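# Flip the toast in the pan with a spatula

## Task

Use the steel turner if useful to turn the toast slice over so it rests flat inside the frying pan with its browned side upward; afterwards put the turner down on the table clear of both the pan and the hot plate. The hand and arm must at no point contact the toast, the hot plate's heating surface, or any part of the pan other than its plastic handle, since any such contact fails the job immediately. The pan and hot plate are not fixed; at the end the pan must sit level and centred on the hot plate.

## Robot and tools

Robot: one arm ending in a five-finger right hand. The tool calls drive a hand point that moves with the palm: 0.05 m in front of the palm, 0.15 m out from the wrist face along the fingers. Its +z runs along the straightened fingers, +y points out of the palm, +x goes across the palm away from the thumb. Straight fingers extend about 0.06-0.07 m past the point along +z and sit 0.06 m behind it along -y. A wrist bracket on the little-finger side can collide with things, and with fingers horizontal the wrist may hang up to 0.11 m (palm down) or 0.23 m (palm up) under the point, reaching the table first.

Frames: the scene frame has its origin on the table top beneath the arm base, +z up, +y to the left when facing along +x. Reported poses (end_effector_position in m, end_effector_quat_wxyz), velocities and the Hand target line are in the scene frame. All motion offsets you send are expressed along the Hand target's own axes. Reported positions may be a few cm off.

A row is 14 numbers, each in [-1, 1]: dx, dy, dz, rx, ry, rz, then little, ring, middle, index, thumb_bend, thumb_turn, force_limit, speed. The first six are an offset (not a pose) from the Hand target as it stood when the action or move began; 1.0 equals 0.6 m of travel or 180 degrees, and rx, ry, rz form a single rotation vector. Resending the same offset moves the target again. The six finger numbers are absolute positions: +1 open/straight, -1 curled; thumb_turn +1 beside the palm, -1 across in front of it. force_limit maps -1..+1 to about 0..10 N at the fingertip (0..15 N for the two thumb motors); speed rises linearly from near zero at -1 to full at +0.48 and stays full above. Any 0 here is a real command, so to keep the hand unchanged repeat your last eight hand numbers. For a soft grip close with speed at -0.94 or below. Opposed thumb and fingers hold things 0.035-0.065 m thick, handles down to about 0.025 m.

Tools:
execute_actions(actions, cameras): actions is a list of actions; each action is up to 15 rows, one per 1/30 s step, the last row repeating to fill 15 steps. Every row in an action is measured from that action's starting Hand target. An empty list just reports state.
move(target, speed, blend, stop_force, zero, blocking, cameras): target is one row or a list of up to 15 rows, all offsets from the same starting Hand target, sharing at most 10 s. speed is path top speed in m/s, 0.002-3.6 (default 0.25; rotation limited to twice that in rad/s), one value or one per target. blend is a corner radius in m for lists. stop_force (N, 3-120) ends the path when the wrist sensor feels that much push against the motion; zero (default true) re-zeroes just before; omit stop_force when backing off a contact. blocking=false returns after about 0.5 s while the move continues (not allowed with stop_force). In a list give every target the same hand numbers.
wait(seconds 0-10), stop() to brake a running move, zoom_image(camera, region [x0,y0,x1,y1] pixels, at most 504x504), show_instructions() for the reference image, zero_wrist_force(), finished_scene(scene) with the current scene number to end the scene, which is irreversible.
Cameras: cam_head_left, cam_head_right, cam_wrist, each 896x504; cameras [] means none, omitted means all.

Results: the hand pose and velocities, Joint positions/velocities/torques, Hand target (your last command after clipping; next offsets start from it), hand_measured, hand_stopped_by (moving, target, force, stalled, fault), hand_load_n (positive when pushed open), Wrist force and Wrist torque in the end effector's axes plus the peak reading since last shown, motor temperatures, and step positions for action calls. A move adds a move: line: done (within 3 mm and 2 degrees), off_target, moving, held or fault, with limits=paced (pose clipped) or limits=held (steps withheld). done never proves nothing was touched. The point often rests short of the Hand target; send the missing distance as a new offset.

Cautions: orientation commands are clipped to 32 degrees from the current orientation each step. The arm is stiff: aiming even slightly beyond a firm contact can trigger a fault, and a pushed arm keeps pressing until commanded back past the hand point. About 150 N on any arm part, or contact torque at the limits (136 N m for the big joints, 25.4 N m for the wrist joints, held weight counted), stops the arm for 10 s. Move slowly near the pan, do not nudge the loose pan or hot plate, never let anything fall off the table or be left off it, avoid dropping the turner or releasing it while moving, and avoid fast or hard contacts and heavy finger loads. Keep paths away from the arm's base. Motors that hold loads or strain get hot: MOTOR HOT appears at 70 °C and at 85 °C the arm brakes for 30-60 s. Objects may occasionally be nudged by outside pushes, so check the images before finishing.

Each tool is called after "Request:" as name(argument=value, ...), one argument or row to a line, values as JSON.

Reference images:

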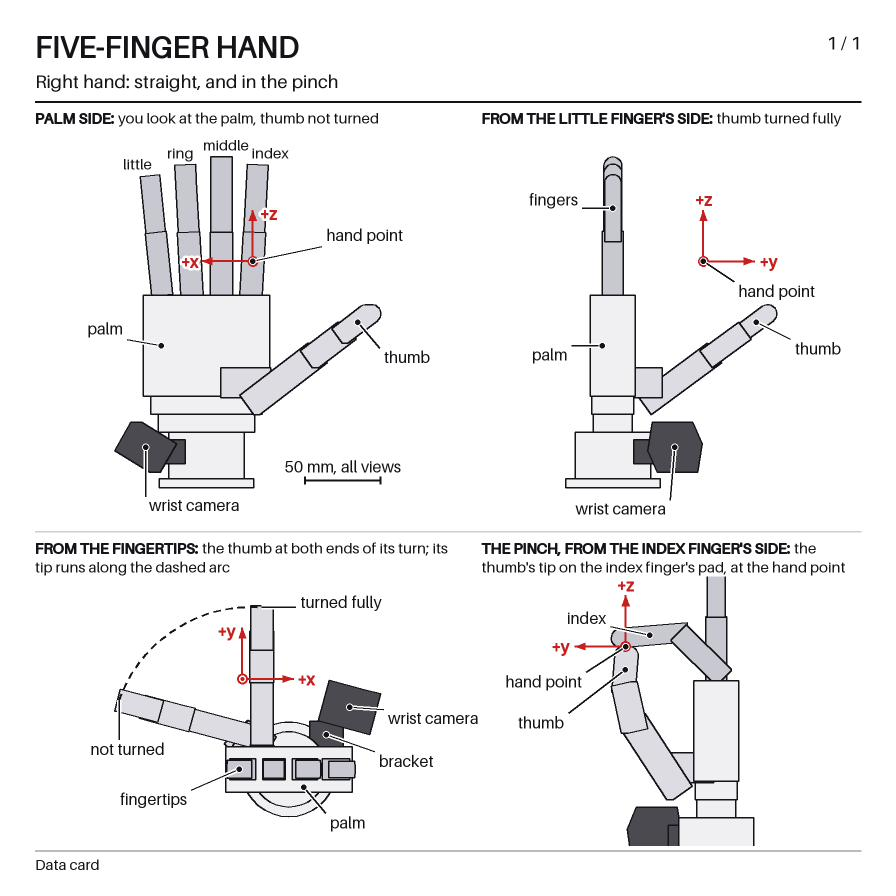

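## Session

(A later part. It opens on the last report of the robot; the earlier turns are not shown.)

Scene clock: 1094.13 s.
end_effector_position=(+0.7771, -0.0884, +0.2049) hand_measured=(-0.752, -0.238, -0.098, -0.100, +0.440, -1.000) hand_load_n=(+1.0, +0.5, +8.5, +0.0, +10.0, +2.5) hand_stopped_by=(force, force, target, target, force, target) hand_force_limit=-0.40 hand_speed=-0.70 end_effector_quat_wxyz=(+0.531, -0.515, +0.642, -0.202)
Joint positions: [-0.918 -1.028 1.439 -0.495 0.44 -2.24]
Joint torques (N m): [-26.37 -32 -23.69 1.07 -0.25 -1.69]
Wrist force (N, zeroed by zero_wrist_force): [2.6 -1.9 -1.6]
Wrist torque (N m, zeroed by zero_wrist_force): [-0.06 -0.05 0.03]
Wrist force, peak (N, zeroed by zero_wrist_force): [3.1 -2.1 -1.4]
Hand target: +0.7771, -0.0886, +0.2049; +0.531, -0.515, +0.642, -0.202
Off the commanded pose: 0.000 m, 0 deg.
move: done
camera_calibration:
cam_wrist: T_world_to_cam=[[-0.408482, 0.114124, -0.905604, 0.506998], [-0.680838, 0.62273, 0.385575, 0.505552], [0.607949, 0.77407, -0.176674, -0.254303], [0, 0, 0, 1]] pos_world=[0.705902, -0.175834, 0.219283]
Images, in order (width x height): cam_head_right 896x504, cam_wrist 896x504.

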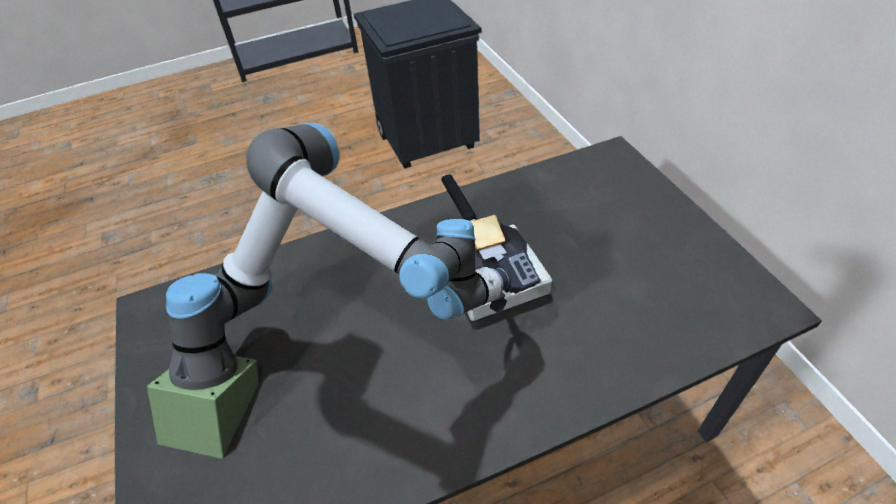

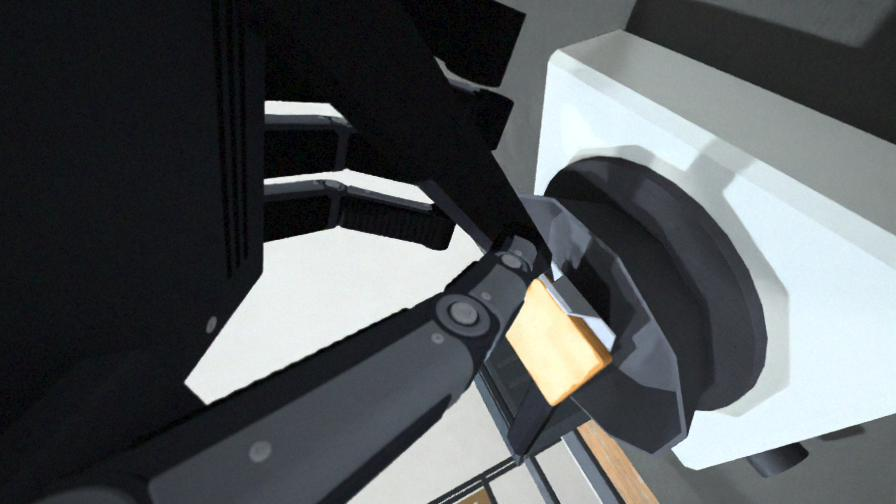

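Request:
move(
  target=[
    [0.02166, -0.00893, -0.00871, 0, 0, 0, -0.9, -0.9, -0.1, -0.1, 0.0, -1, -0.4, -0.7],
    [0.0169, -0.017, -0.01224, 0, 0, 0, -0.9, -0.9, -0.1, -0.1, 0.0, -1, -0.4, -0.7],
  ],
  speed=0.03,
  cameras=["cam_head_right", "cam_wrist"],
)

Request:
zoom_image(
  camera="cam_head_right",
  region=[440, 205, 540, 305],
)

Request:
zoom_image(
  camera="cam_wrist",
  region=[490, 240, 670, 440],
)

Scene clock: 1125.20 s.
end_effector_position=(+0.7761, -0.1035, +0.2112) hand_measured=(-0.752, -0.238, -0.098, -0.100, +0.440, -1.000) hand_load_n=(+1.0, +0.5, +8.0, +0.0, +10.5, +2.5) hand_stopped_by=(force, force, target, target, force, target) hand_force_limit=-0.40 hand_speed=-0.70 end_effector_quat_wxyz=(+0.531, -0.515, +0.642, -0.202)
Joint positions: [-0.939 -1.012 1.415 -0.491 0.419 -2.235]
Joint torques (N m): [-15.64 -29.16 -14.19 -2.8 2 0.02]
Wrist force (N, zeroed by zero_wrist_force): [2.1 -0.7 -0.4]
Wrist torque (N m, zeroed by zero_wrist_force): [-0.11 -0.07 -0.03]
Wrist force, peak (N, zeroed by zero_wrist_force): [2.8 -2.0 -1.5]
Hand target: +0.7761, -0.1035, +0.2109; +0.531, -0.515, +0.642, -0.202
Off the commanded pose: 0.000 m, 0 deg.
move: done
camera_calibration:
cam_wrist: T_world_to_cam=[[-0.408433, 0.114184, -0.905618, 0.513958], [-0.6809, 0.622651, 0.385592, 0.511802], [0.607912, 0.774124, -0.176564, -0.240822], [0, 0, 0, 1]] pos_world=[0.704802, -0.190934, 0.225583]
Images, in order (width x height): cam_head_right 896x504, cam_wrist 896x504.

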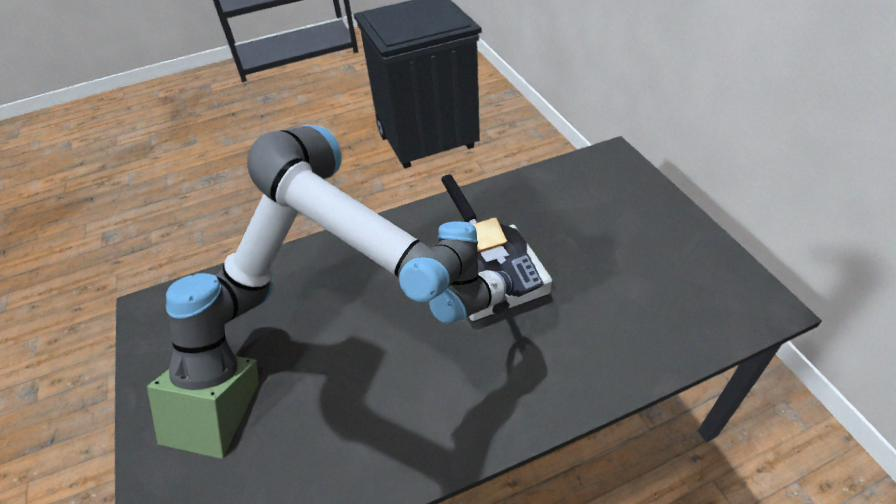

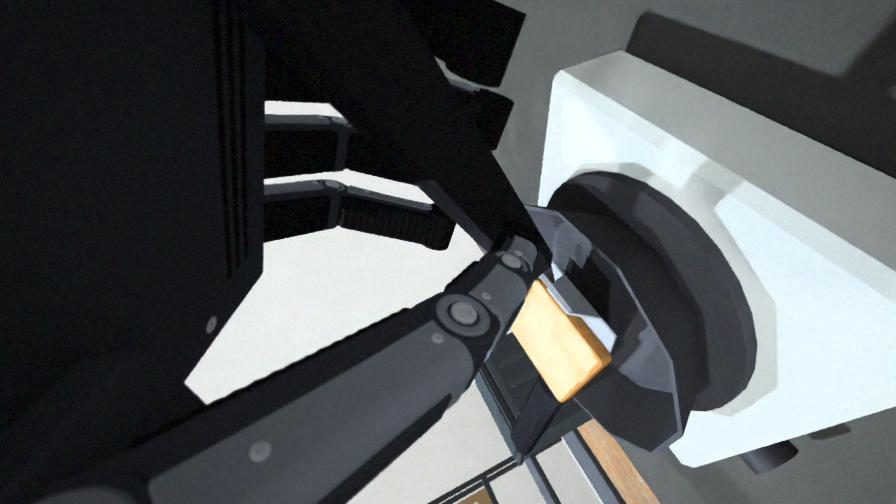

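Scaled by 5.040.

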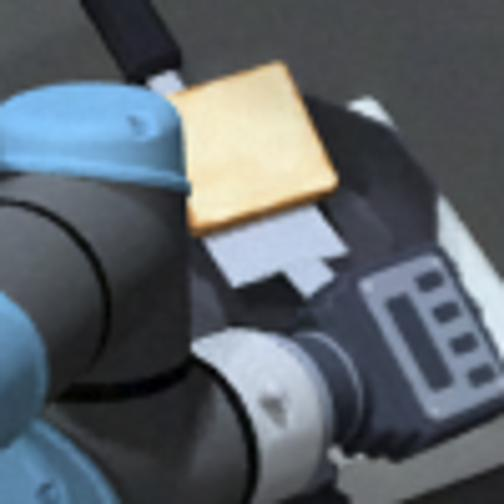

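Scaled by 2.520.

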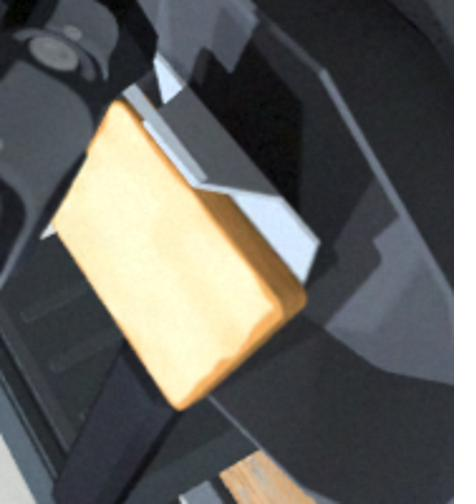

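Request:
zoom_image(
  camera="cam_head_right",
  region=[470, 225, 530, 285],
)

Request:
zoom_image(
  camera="cam_wrist",
  region=[520, 240, 640, 360],
)

Scaled by 8.400.

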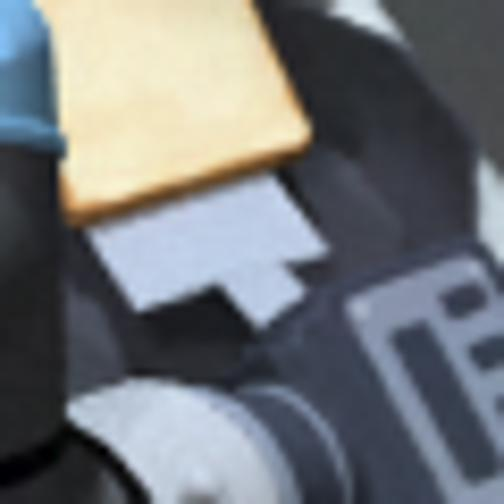

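Scaled by 4.200.

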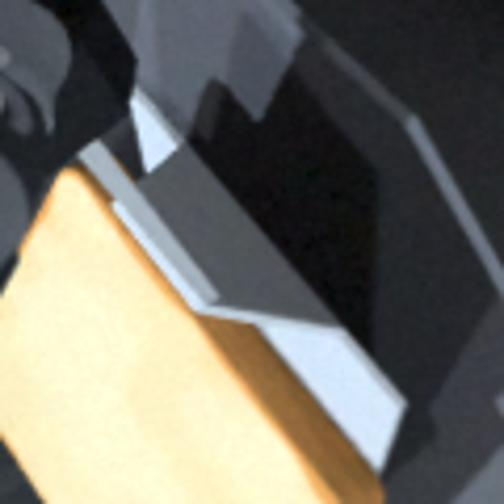

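Request:
move(
  target=[
    [-0.0174, -0.02956, -0.01294, 0, 0, 0, -0.9, -0.9, -0.1, -0.1, 0.0, -1, -0.4, -0.7],
  ],
  speed=0.03,
  cameras=["cam_head_right", "cam_wrist"],
)

Request:
zoom_image(
  camera="cam_head_right",
  region=[440, 205, 540, 305],
)

Request:
zoom_image(
  camera="cam_wrist",
  region=[490, 240, 670, 440],
)

Scene clock: 1184.63 s.
end_effector_position=(+0.7761, -0.1035, +0.2332) hand_measured=(-0.752, -0.238, -0.098, -0.100, +0.440, -1.000) hand_load_n=(+1.0, +0.5, +8.5, +0.0, +10.5, +2.0) hand_stopped_by=(force, force, target, target, force, target) hand_force_limit=-0.40 hand_speed=-0.70 end_effector_quat_wxyz=(+0.531, -0.515, +0.642, -0.202)
Joint positions: [-0.956 -1.031 1.392 -0.453 0.402 -2.231]
Joint torques (N m): [-13.84 -29.37 -12.41 -2.63 2.04 0.31]
Wrist force (N, zeroed by zero_wrist_force): [2.1 -0.3 -0.4]
Wrist torque (N m, zeroed by zero_wrist_force): [-0.02 -0.09 -0.05]
Wrist force, peak (N, zeroed by zero_wrist_force): [2.7 -0.2 -0.4]
Hand target: +0.7761, -0.1035, +0.2329; +0.531, -0.515, +0.642, -0.202
Off the commanded pose: 0.000 m, 0 deg.
move: done
camera_calibration:
cam_wrist: T_world_to_cam=[[-0.408462, 0.114089, -0.905617, 0.533924], [-0.680893, 0.622685, 0.385549, 0.503399], [0.607901, 0.774111, -0.176661, -0.236968], [0, 0, 0, 1]] pos_world=[0.704902, -0.190934, 0.247583]
Images, in order (width x height): cam_head_right 896x504, cam_wrist 896x504.

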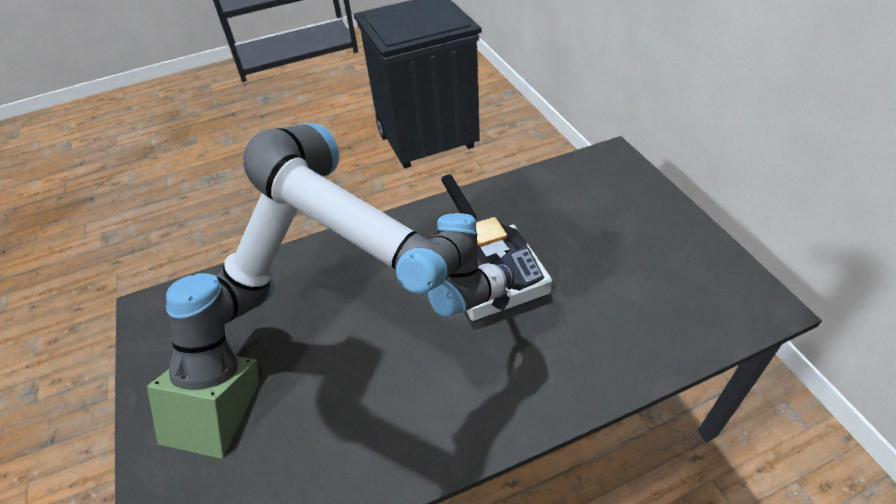

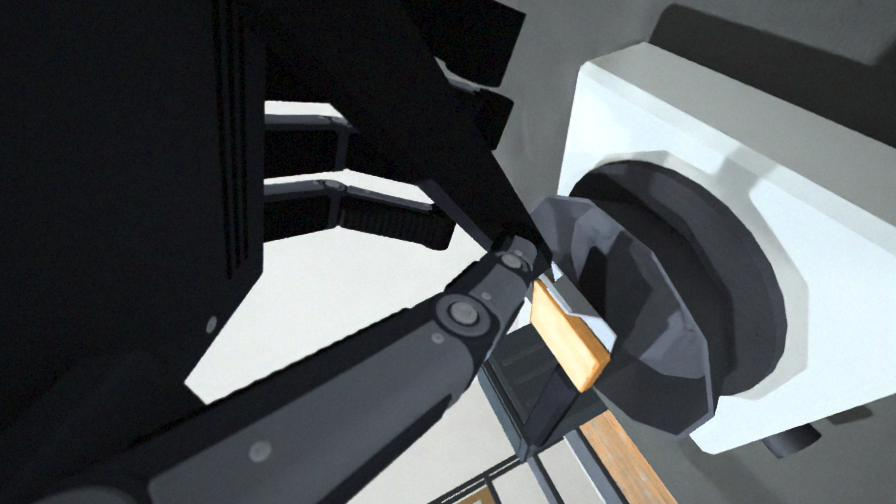

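Scaled by 5.040.

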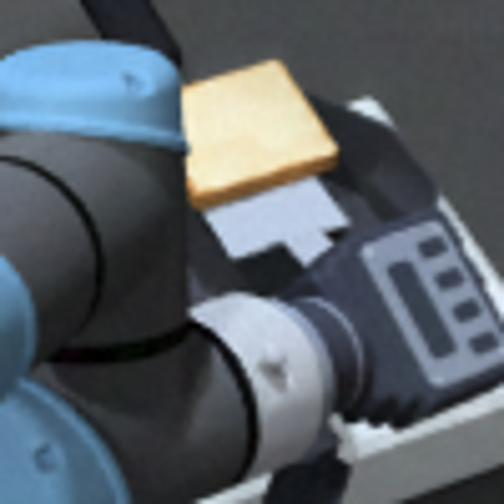

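Scaled by 2.520.

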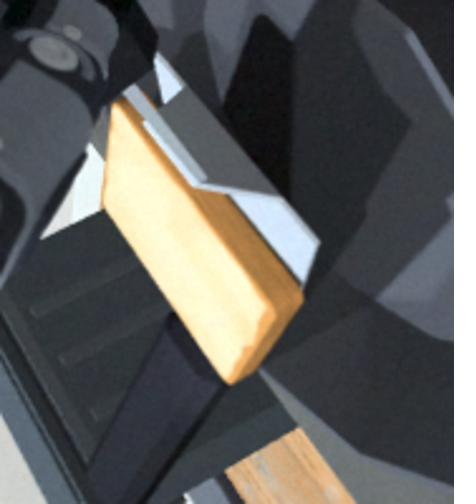

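Request:
move(
  target=[
    [0.04951, 0.0355, 0.01046, 0.00776, -0.0236, 0.04339, -0.9, -0.9, -0.1, -0.1, 0.0, -1, -0.4, -0.7],
  ],
  speed=0.04,
  cameras=["cam_head_right", "cam_wrist"],
)

Request:
zoom_image(
  camera="cam_head_right",
  region=[440, 205, 540, 305],
)

Request:
zoom_image(
  camera="cam_wrist",
  region=[490, 240, 670, 440],
)

Scene clock: 1198.60 s.
end_effector_position=(+0.7749, -0.1195, +0.1993) hand_measured=(-0.752, -0.238, -0.098, -0.100, +0.440, -1.000) hand_load_n=(+1.0, +0.5, +8.5, +0.0, +10.5, +2.5) hand_stopped_by=(force, force, target, target, force, target) hand_force_limit=-0.40 hand_speed=-0.70 end_effector_quat_wxyz=(+0.573, -0.470, +0.653, -0.154)
Joint positions: [-0.949 -0.967 1.476 -0.795 0.395 -1.916]
Joint torques (N m): [-20.99 -48.04 -27.67 1.74 2.11 -1.92]
Wrist force (N, zeroed by zero_wrist_force): [2.5 0.0 -0.6]
Wrist torque (N m, zeroed by zero_wrist_force): [0.04 -0.04 -0.02]
Wrist force, peak (N, zeroed by zero_wrist_force): [2.6 0.0 -1.0]
Hand target: +0.7750, -0.1194, +0.1995; +0.573, -0.470, +0.653, -0.154
Off the commanded pose: 0.000 m, 0 deg.
move: done
camera_calibration:
cam_wrist: T_world_to_cam=[[-0.398794, 0.254611, -0.880986, 0.50885], [-0.68537, 0.555534, 0.470797, 0.504037], [0.609288, 0.791553, -0.0470405, -0.254659], [0, 0, 0, 1]] pos_world=[0.703539, -0.207992, 0.199011]
Images, in order (width x height): cam_head_right 896x504, cam_wrist 896x504.

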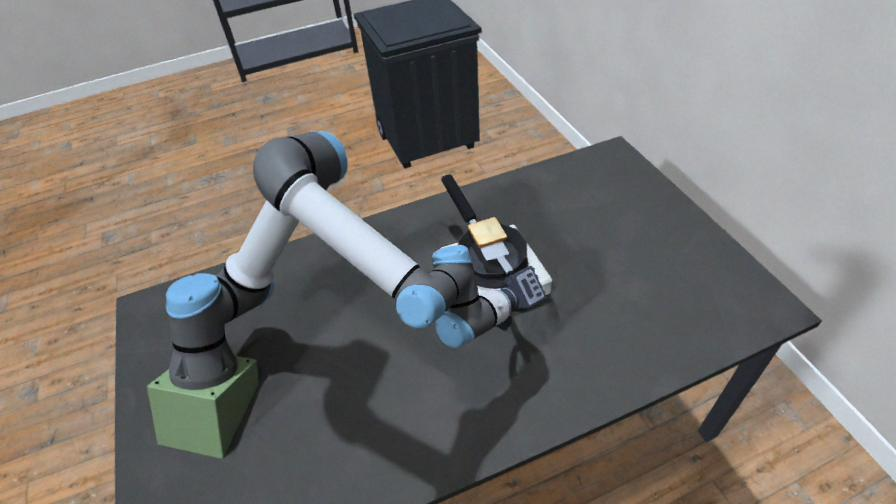

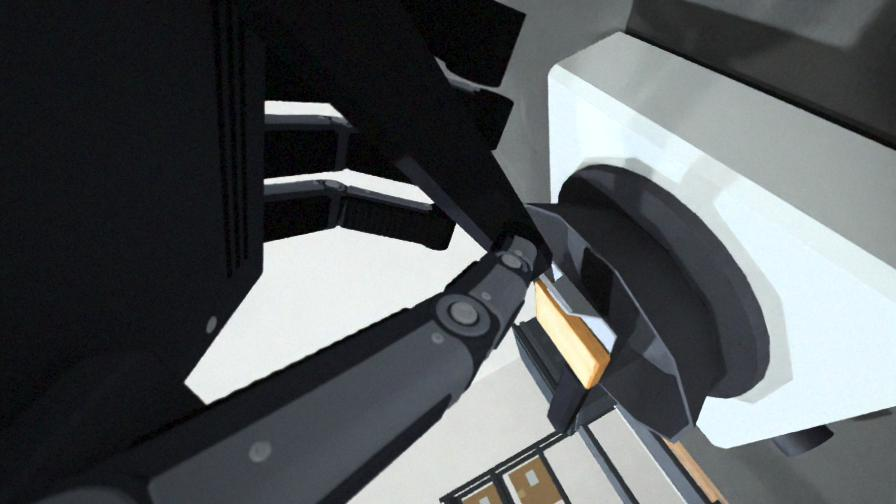

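Scaled by 5.040.

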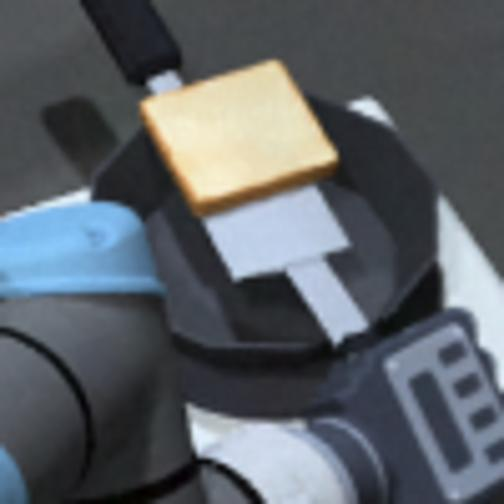

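Scaled by 2.520.

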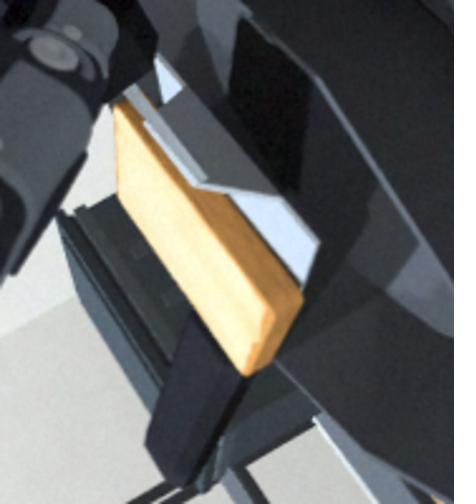

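Request:
move(
  target=[
    [-0.01562, 0.00958, 0.00798, 0, 0, 0, -0.9, -0.9, -0.1, -0.1, 0.0, -1, -0.4, -0.7],
  ],
  speed=0.025,
  stop_force=3,
  cameras=["cam_head_right", "cam_wrist"],
)

Request:
zoom_image(
  camera="cam_head_right",
  region=[440, 205, 540, 305],
)

Request:
zoom_image(
  camera="cam_wrist",
  region=[490, 240, 670, 440],
)

Scene clock: 1234.37 s.
end_effector_position=(+0.7758, -0.1075, +0.1995) hand_measured=(-0.752, -0.238, -0.098, -0.100, +0.440, -1.000) hand_load_n=(+1.0, +0.5, +8.5, +0.0, +10.5, +2.0) hand_stopped_by=(force, force, target, target, force, target) hand_force_limit=-0.40 hand_speed=-0.70 end_effector_quat_wxyz=(+0.573, -0.470, +0.653, -0.154)
Joint positions: [-0.936 -0.984 1.489 -0.783 0.407 -1.925]
Joint torques (N m): [-28.6 -25.42 -25.07 -3.54 -0.12 2.45]
Wrist force (N, zeroed by zero_wrist_force): [2.5 0.0 -0.5]
Wrist torque (N m, zeroed by zero_wrist_force): [0.03 -0.05 -0.02]
Wrist force, peak (N, zeroed by zero_wrist_force): [2.8 -0.1 -0.5]
Hand target: +0.7758, -0.1075, +0.1995; +0.573, -0.470, +0.653, -0.154
Off the commanded pose: 0.000 m, 0 deg.
move: done
camera_calibration:
cam_wrist: T_world_to_cam=[[-0.398584, 0.25435, -0.881157, 0.506167], [-0.685593, 0.555529, 0.470478, 0.498113], [0.609174, 0.79164, -0.047045, -0.264599], [0, 0, 0, 1]] pos_world=[0.70444, -0.195992, 0.199213]
Images, in order (width x height): cam_head_right 896x504, cam_wrist 896x504.

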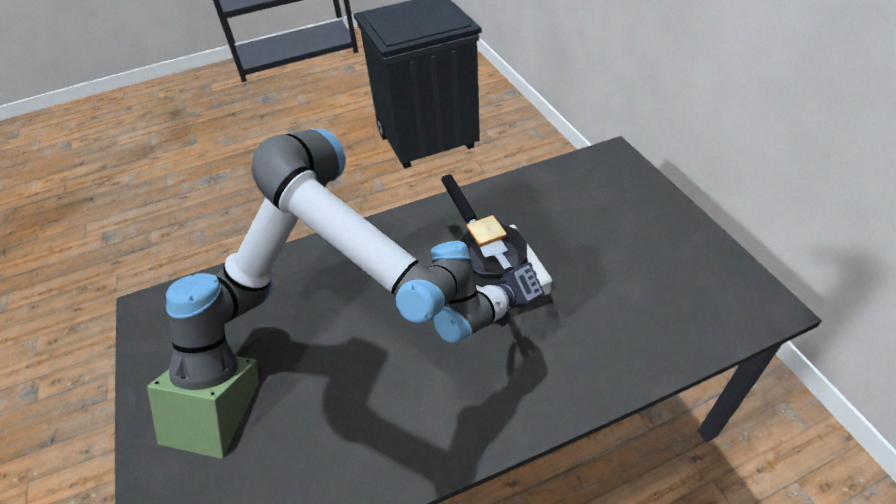

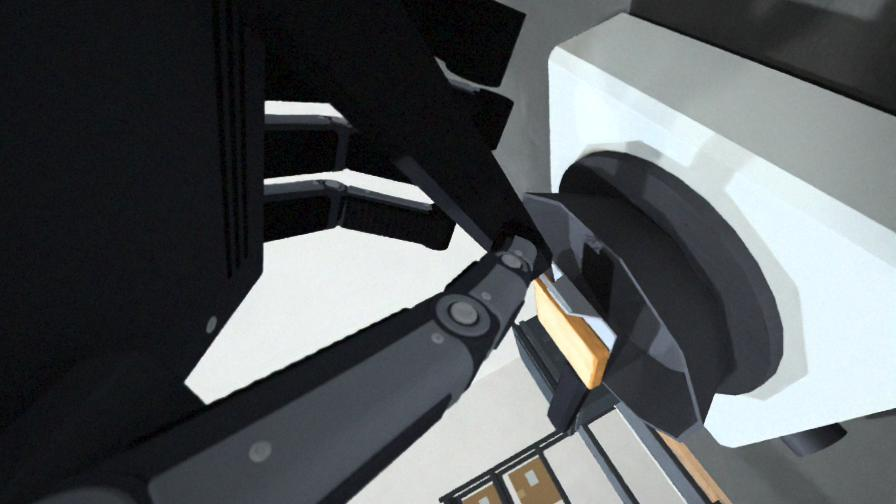

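Scaled by 5.040.

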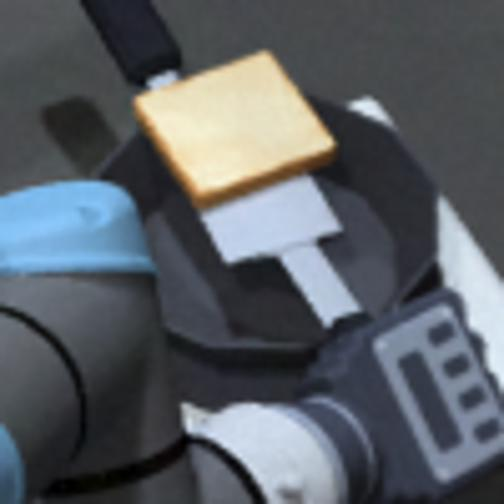

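Scaled by 2.520.

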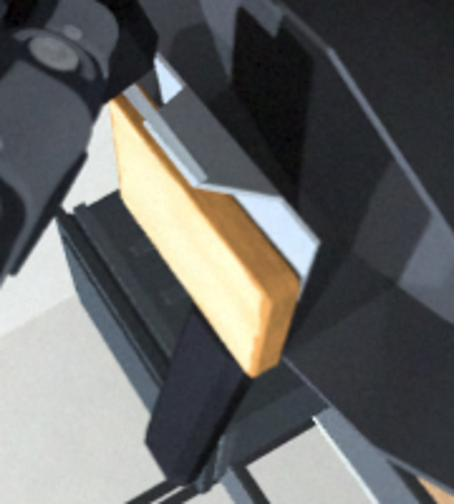

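Request:
move(
  target=[
    [0.03022, 0.01082, 0.0005, 0.00862, -0.02622, 0.04821, -0.9, -0.9, -0.1, -0.1, 0.0, -1, -0.4, -0.7],
  ],
  speed=0.04,
  cameras=["cam_head_right", "cam_wrist"],
)

Request:
zoom_image(
  camera="cam_head_right",
  region=[440, 205, 540, 305],
)

Request:
zoom_image(
  camera="cam_wrist",
  region=[490, 240, 670, 440],
)

Scene clock: 1247.40 s.
end_effector_position=(+0.7750, -0.1184, +0.1834) hand_measured=(-0.752, -0.238, -0.098, -0.100, +0.440, -1.000) hand_load_n=(+1.0, +0.5, +8.0, +0.0, +10.5, +2.0) hand_stopped_by=(force, force, target, target, force, target) hand_force_limit=-0.40 hand_speed=-0.70 end_effector_quat_wxyz=(+0.616, -0.418, +0.660, -0.099)
Joint positions: [-0.931 -0.923 1.556 -1.119 0.424 -1.584]
Joint torques (N m): [-18.61 -50.19 -26.88 1.04 0.51 -1.89]
Wrist force (N, zeroed by zero_wrist_force): [2.7 -0.8 -1.2]
Wrist torque (N m, zeroed by zero_wrist_force): [-0.05 -0.03 -0.06]
Wrist force, peak (N, zeroed by zero_wrist_force): [2.9 -0.8 -1.3]
Hand target: +0.7751, -0.1184, +0.1836; +0.616, -0.418, +0.660, -0.099
Off the commanded pose: 0.000 m, 0 deg.
move: done
camera_calibration:
cam_wrist: T_world_to_cam=[[-0.388198, 0.403874, -0.828365, 0.494563], [-0.691594, 0.466412, 0.551505, 0.490452], [0.609098, 0.786985, 0.0982564, -0.28337], [0, 0, 0, 1]] pos_world=[0.703782, -0.205486, 0.167035]
Images, in order (width x height): cam_head_right 896x504, cam_wrist 896x504.

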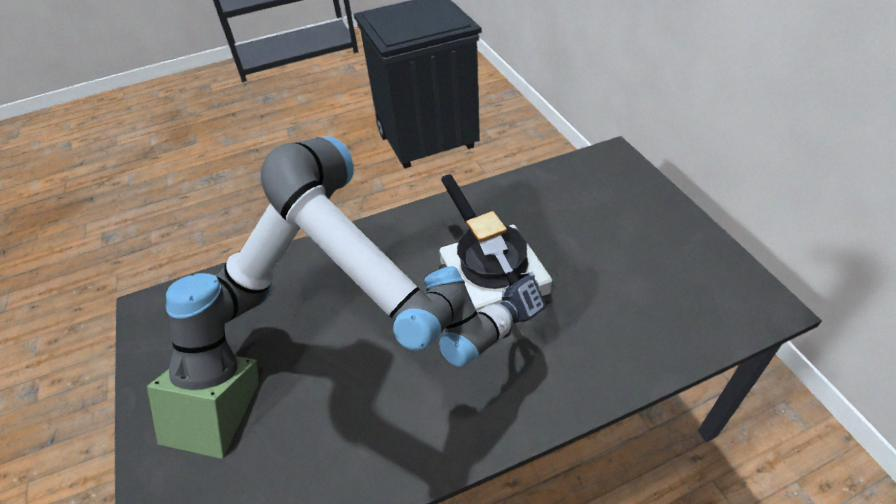

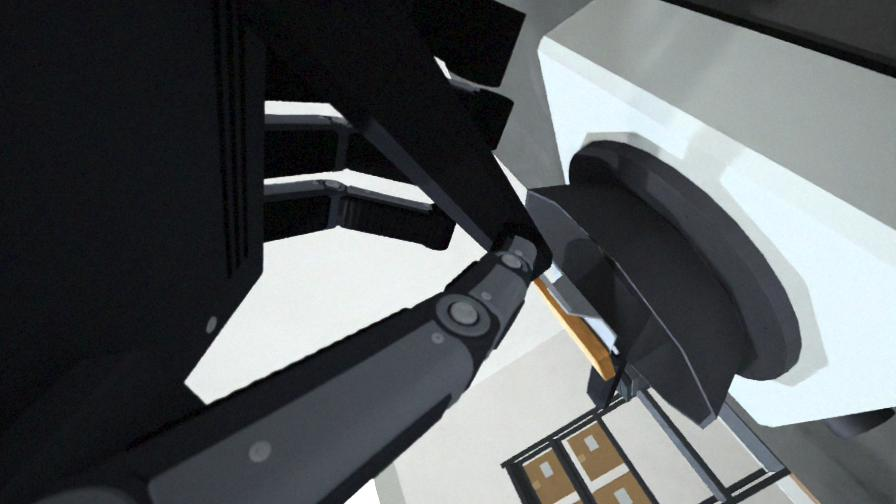

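Scaled by 5.040.

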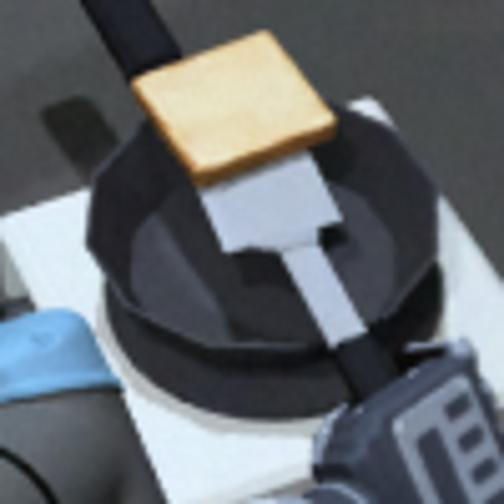

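Scaled by 2.520.

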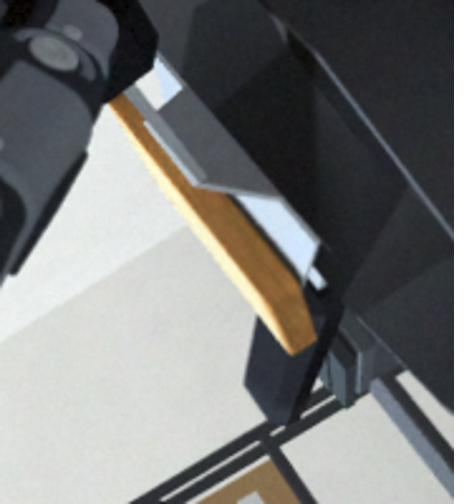

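Request:
move(
  target=[
    [-0.05385, -0.014, 0.002, -0.0138, 0.04195, -0.07713, -0.9, -0.9, -0.1, -0.1, 0.0, -1, -0.4, -0.7],
  ],
  speed=0.05,
  cameras=["cam_head_right", "cam_wrist"],
)

Request:
zoom_image(
  camera="cam_head_right",
  region=[440, 205, 540, 305],
)

Request:
zoom_image(
  camera="cam_wrist",
  region=[490, 240, 670, 440],
)

Scene clock: 1277.97 s.
end_effector_position=(+0.7763, -0.1014, +0.2126) hand_measured=(-0.752, -0.238, -0.098, -0.100, +0.440, -1.000) hand_load_n=(+1.0, +0.5, +8.5, +0.0, +11.0, +2.5) hand_stopped_by=(force, force, target, target, force, target) hand_force_limit=-0.40 hand_speed=-0.70 end_effector_quat_wxyz=(+0.546, -0.500, +0.646, -0.186)
Joint positions: [-0.939 -1.014 1.439 -0.575 0.411 -2.133]
Joint torques (N m): [-24.92 -25.71 -11.98 -3.47 0.08 2.28]
Wrist force (N, zeroed by zero_wrist_force): [2.0 -0.6 -0.6]
Wrist torque (N m, zeroed by zero_wrist_force): [-0.07 -0.05 -0.04]
Wrist force, peak (N, zeroed by zero_wrist_force): [3.1 -0.8 -1.3]
Hand target: +0.7762, -0.1014, +0.2124; +0.546, -0.500, +0.646, -0.186
Off the commanded pose: 0.000 m, 0 deg.
move: done
camera_calibration:
cam_wrist: T_world_to_cam=[[-0.404907, 0.161061, -0.900061, 0.515929], [-0.682462, 0.601876, 0.414719, 0.503044], [0.60852, 0.78218, -0.133786, -0.251107], [0, 0, 0, 1]] pos_world=[0.705015, -0.189455, 0.222151]
Images, in order (width x height): cam_head_right 896x504, cam_wrist 896x504.

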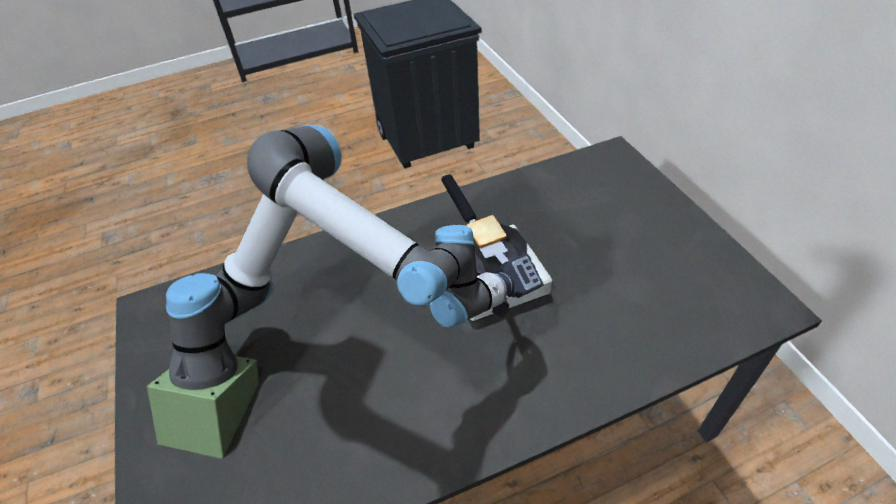

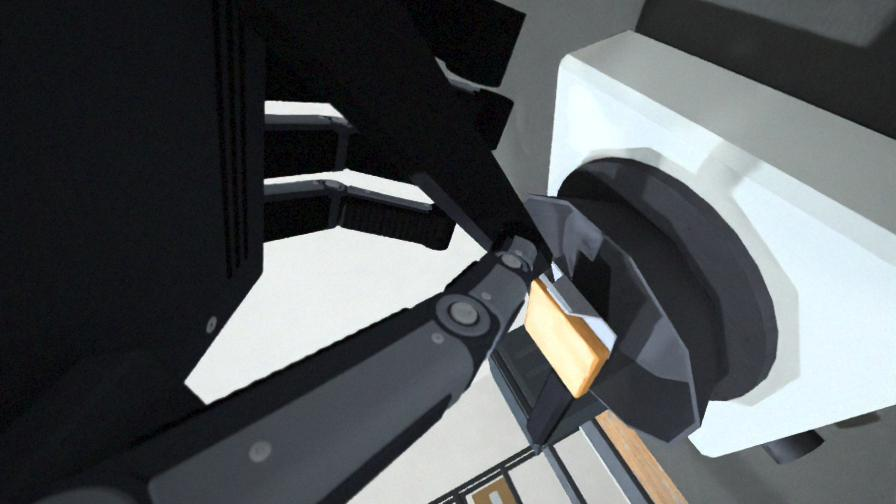

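Scaled by 5.040.

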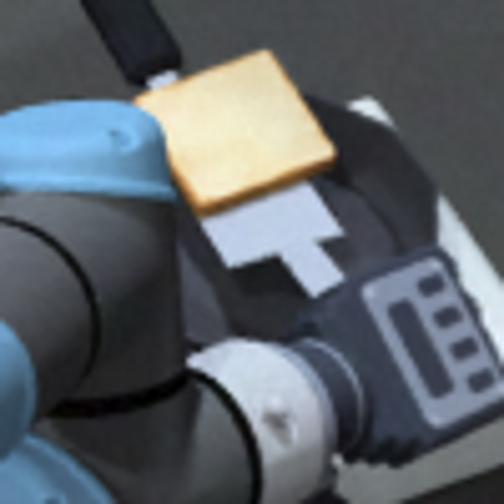

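Scaled by 2.520.

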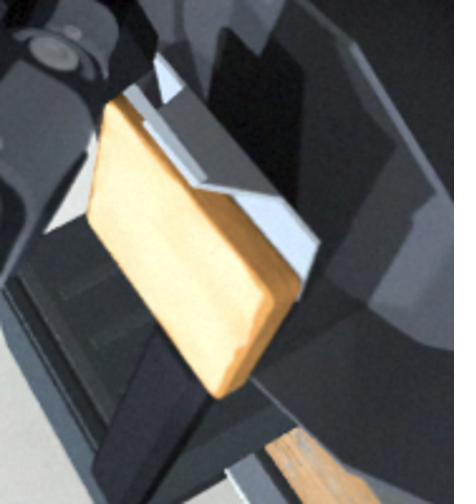

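Request:
move(
  target=[
    [-0.00263, -0.00142, -0.0003, -0.00259, 0.00787, -0.01446, -0.9, -0.9, -0.1, -0.1, 0.0, -1, -0.4, -0.7],
    [0.04638, -0.0247, -0.02167, -0.00259, 0.00787, -0.01446, -0.9, -0.9, -0.1, -0.1, 0.0, -1, -0.4, -0.7],
  ],
  speed=0.04,
  cameras=["cam_head_right", "cam_wrist"],
)

Request:
zoom_image(
  camera="cam_head_right",
  region=[440, 205, 540, 305],
)

Request:
zoom_image(
  camera="cam_wrist",
  region=[490, 240, 670, 440],
)

Scene clock: 1292.57 s.
end_effector_position=(+0.7739, -0.1356, +0.2139) hand_measured=(-0.752, -0.238, -0.098, -0.100, +0.440, -1.000) hand_load_n=(+1.0, +0.5, +8.5, +0.0, +10.5, +2.5) hand_stopped_by=(force, force, target, target, force, target) hand_force_limit=-0.40 hand_speed=-0.70 end_effector_quat_wxyz=(+0.531, -0.515, +0.642, -0.202) end_effector_velocity=(+0.000, +0.003, -0.001) end_effector_angular_velocity=(+0.002, +0.001, -0.001)
Joint positions: [-0.976 -0.968 1.371 -0.5 0.383 -2.226]
Joint velocities: [0.004 -0.004 0.005 0 0.004 0]
Joint torques (N m): [-13.97 -46.59 -11.22 -0.53 2.46 0.99]
Wrist force (N, zeroed by zero_wrist_force): [2.0 -0.5 -0.6]
Wrist torque (N m, zeroed by zero_wrist_force): [-0.02 -0.03 -0.02]
Wrist force, peak (N, zeroed by zero_wrist_force): [2.7 -0.5 -0.8]
Hand target: +0.7739, -0.1354, +0.2139; +0.531, -0.515, +0.642, -0.202
Off the commanded pose: 0.000 m, 0 deg.
move: done
camera_calibration:
cam_wrist: T_world_to_cam=[[-0.408487, 0.114057, -0.90561, 0.519177], [-0.680933, 0.622633, 0.385562, 0.529276], [0.607839, 0.774157, -0.176672, -0.214075], [0, 0, 0, 1]] pos_world=[0.702602, -0.223034, 0.228283]
Images, in order (width x height): cam_head_right 896x504, cam_wrist 896x504.

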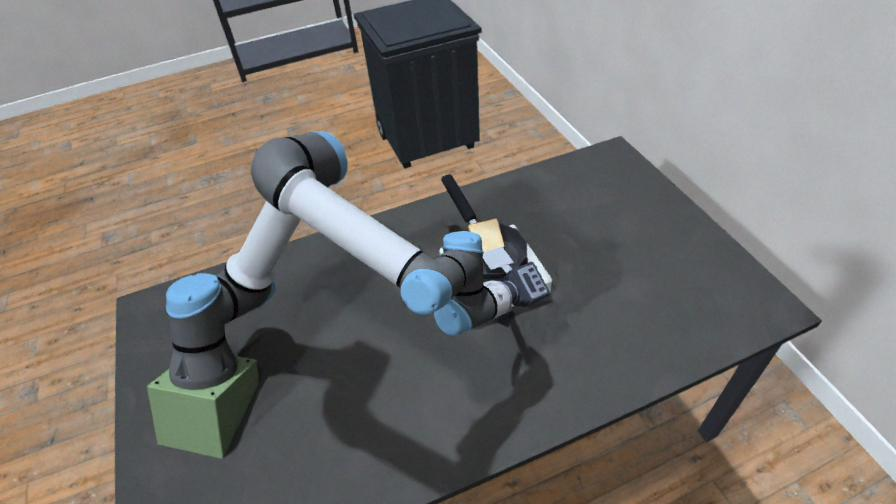

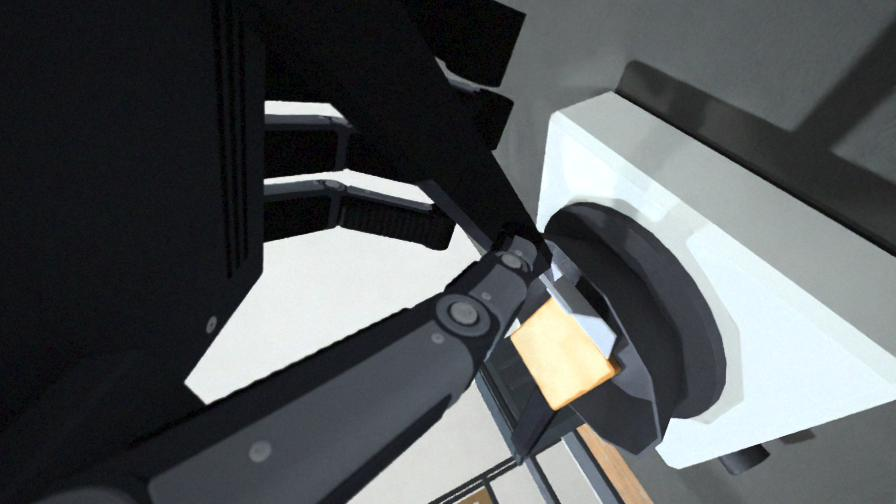

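Scaled by 5.040.

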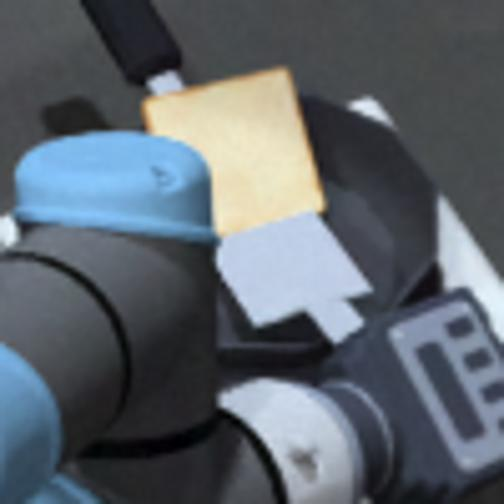

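Scaled by 2.520.

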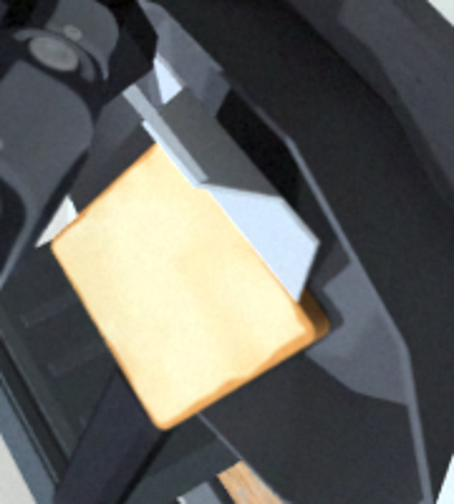

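Request:
move(
  target=[
    [0.0129, 0.00971, 0.00297, 0, 0, 0, -0.9, -0.9, -0.1, -0.1, 0.0, -1, -0.4, -0.7],
    [-0.04052, 0.03174, 0.02446, 0, 0, 0, -0.9, -0.9, -0.1, -0.1, 0.0, -1, -0.4, -0.7],
  ],
  speed=0.03,
  cameras=["cam_head_right", "cam_wrist"],
)

Request:
zoom_image(
  camera="cam_head_right",
  region=[440, 205, 540, 305],
)

Request:
zoom_image(
  camera="cam_wrist",
  region=[490, 240, 670, 440],
)

Scene clock: 1308.03 s.
end_effector_position=(+0.7762, -0.1023, +0.2049) hand_measured=(-0.752, -0.238, -0.098, -0.100, +0.440, -1.000) hand_load_n=(+1.0, +0.5, +8.5, +0.0, +10.5, +3.0) hand_stopped_by=(force, force, target, target, force, target) hand_force_limit=-0.40 hand_speed=-0.70 end_effector_quat_wxyz=(+0.531, -0.515, +0.642, -0.202)
Joint positions: [-0.933 -1.008 1.423 -0.501 0.425 -2.236]
Joint torques (N m): [-29.1 -25.02 -24.62 -0.22 -0.68 -1.15]
Wrist force (N, zeroed by zero_wrist_force): [2.0 -0.9 -0.6]
Wrist torque (N m, zeroed by zero_wrist_force): [-0.10 -0.11 0.05]
Wrist force, peak (N, zeroed by zero_wrist_force): [2.6 -0.7 -1.0]
Hand target: +0.7762, -0.1025, +0.2049; +0.531, -0.515, +0.642, -0.202
Off the commanded pose: 0.000 m, 0 deg.
move: done
camera_calibration:
cam_wrist: T_world_to_cam=[[-0.408482, 0.114124, -0.905604, 0.508176], [-0.680838, 0.62273, 0.385575, 0.513527], [0.607949, 0.77407, -0.176674, -0.242935], [0, 0, 0, 1]] pos_world=[0.704902, -0.189734, 0.219283]
Images, in order (width x height): cam_head_right 896x504, cam_wrist 896x504.

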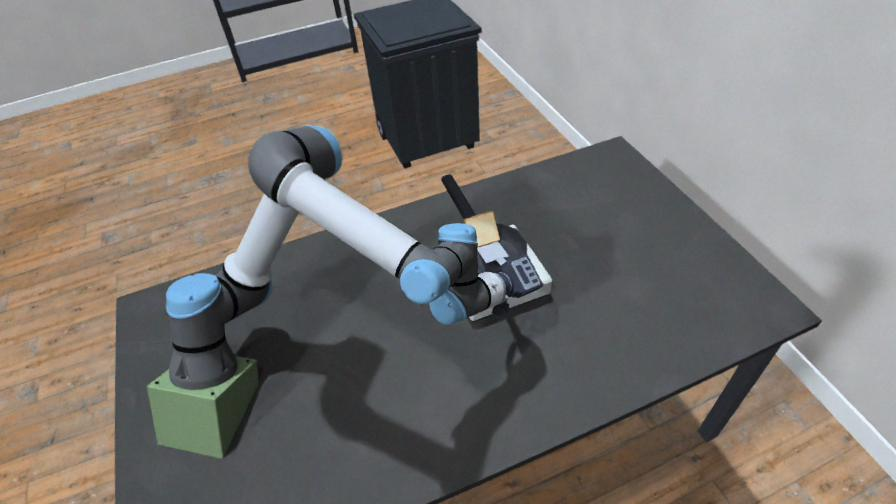

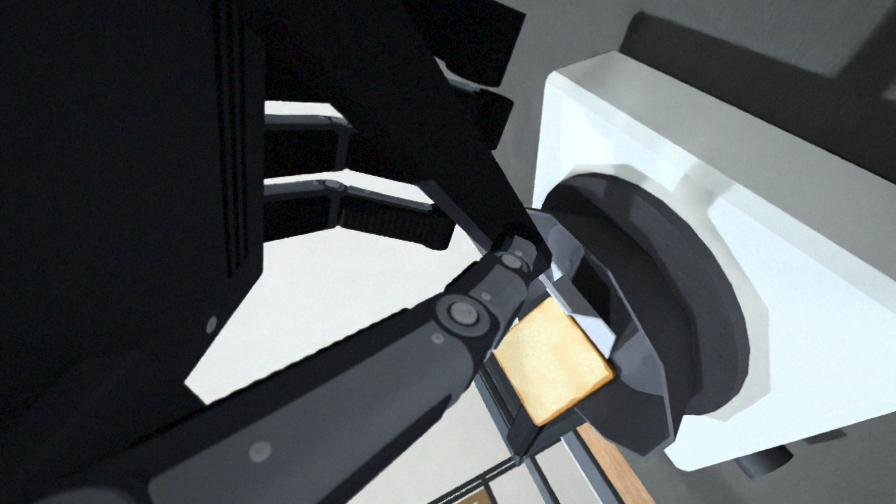

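Scaled by 5.040.

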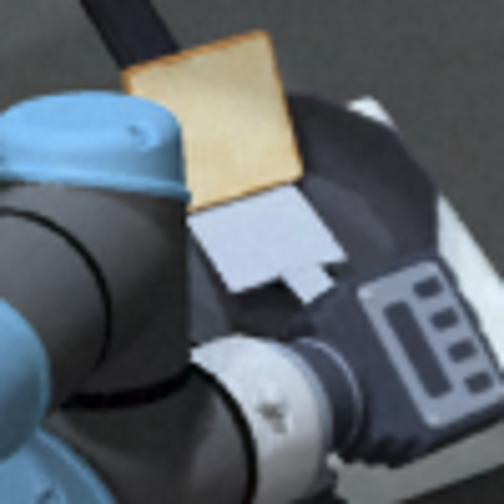

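Scaled by 2.520.

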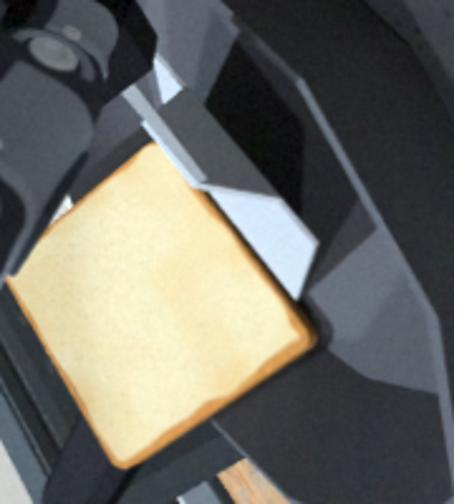

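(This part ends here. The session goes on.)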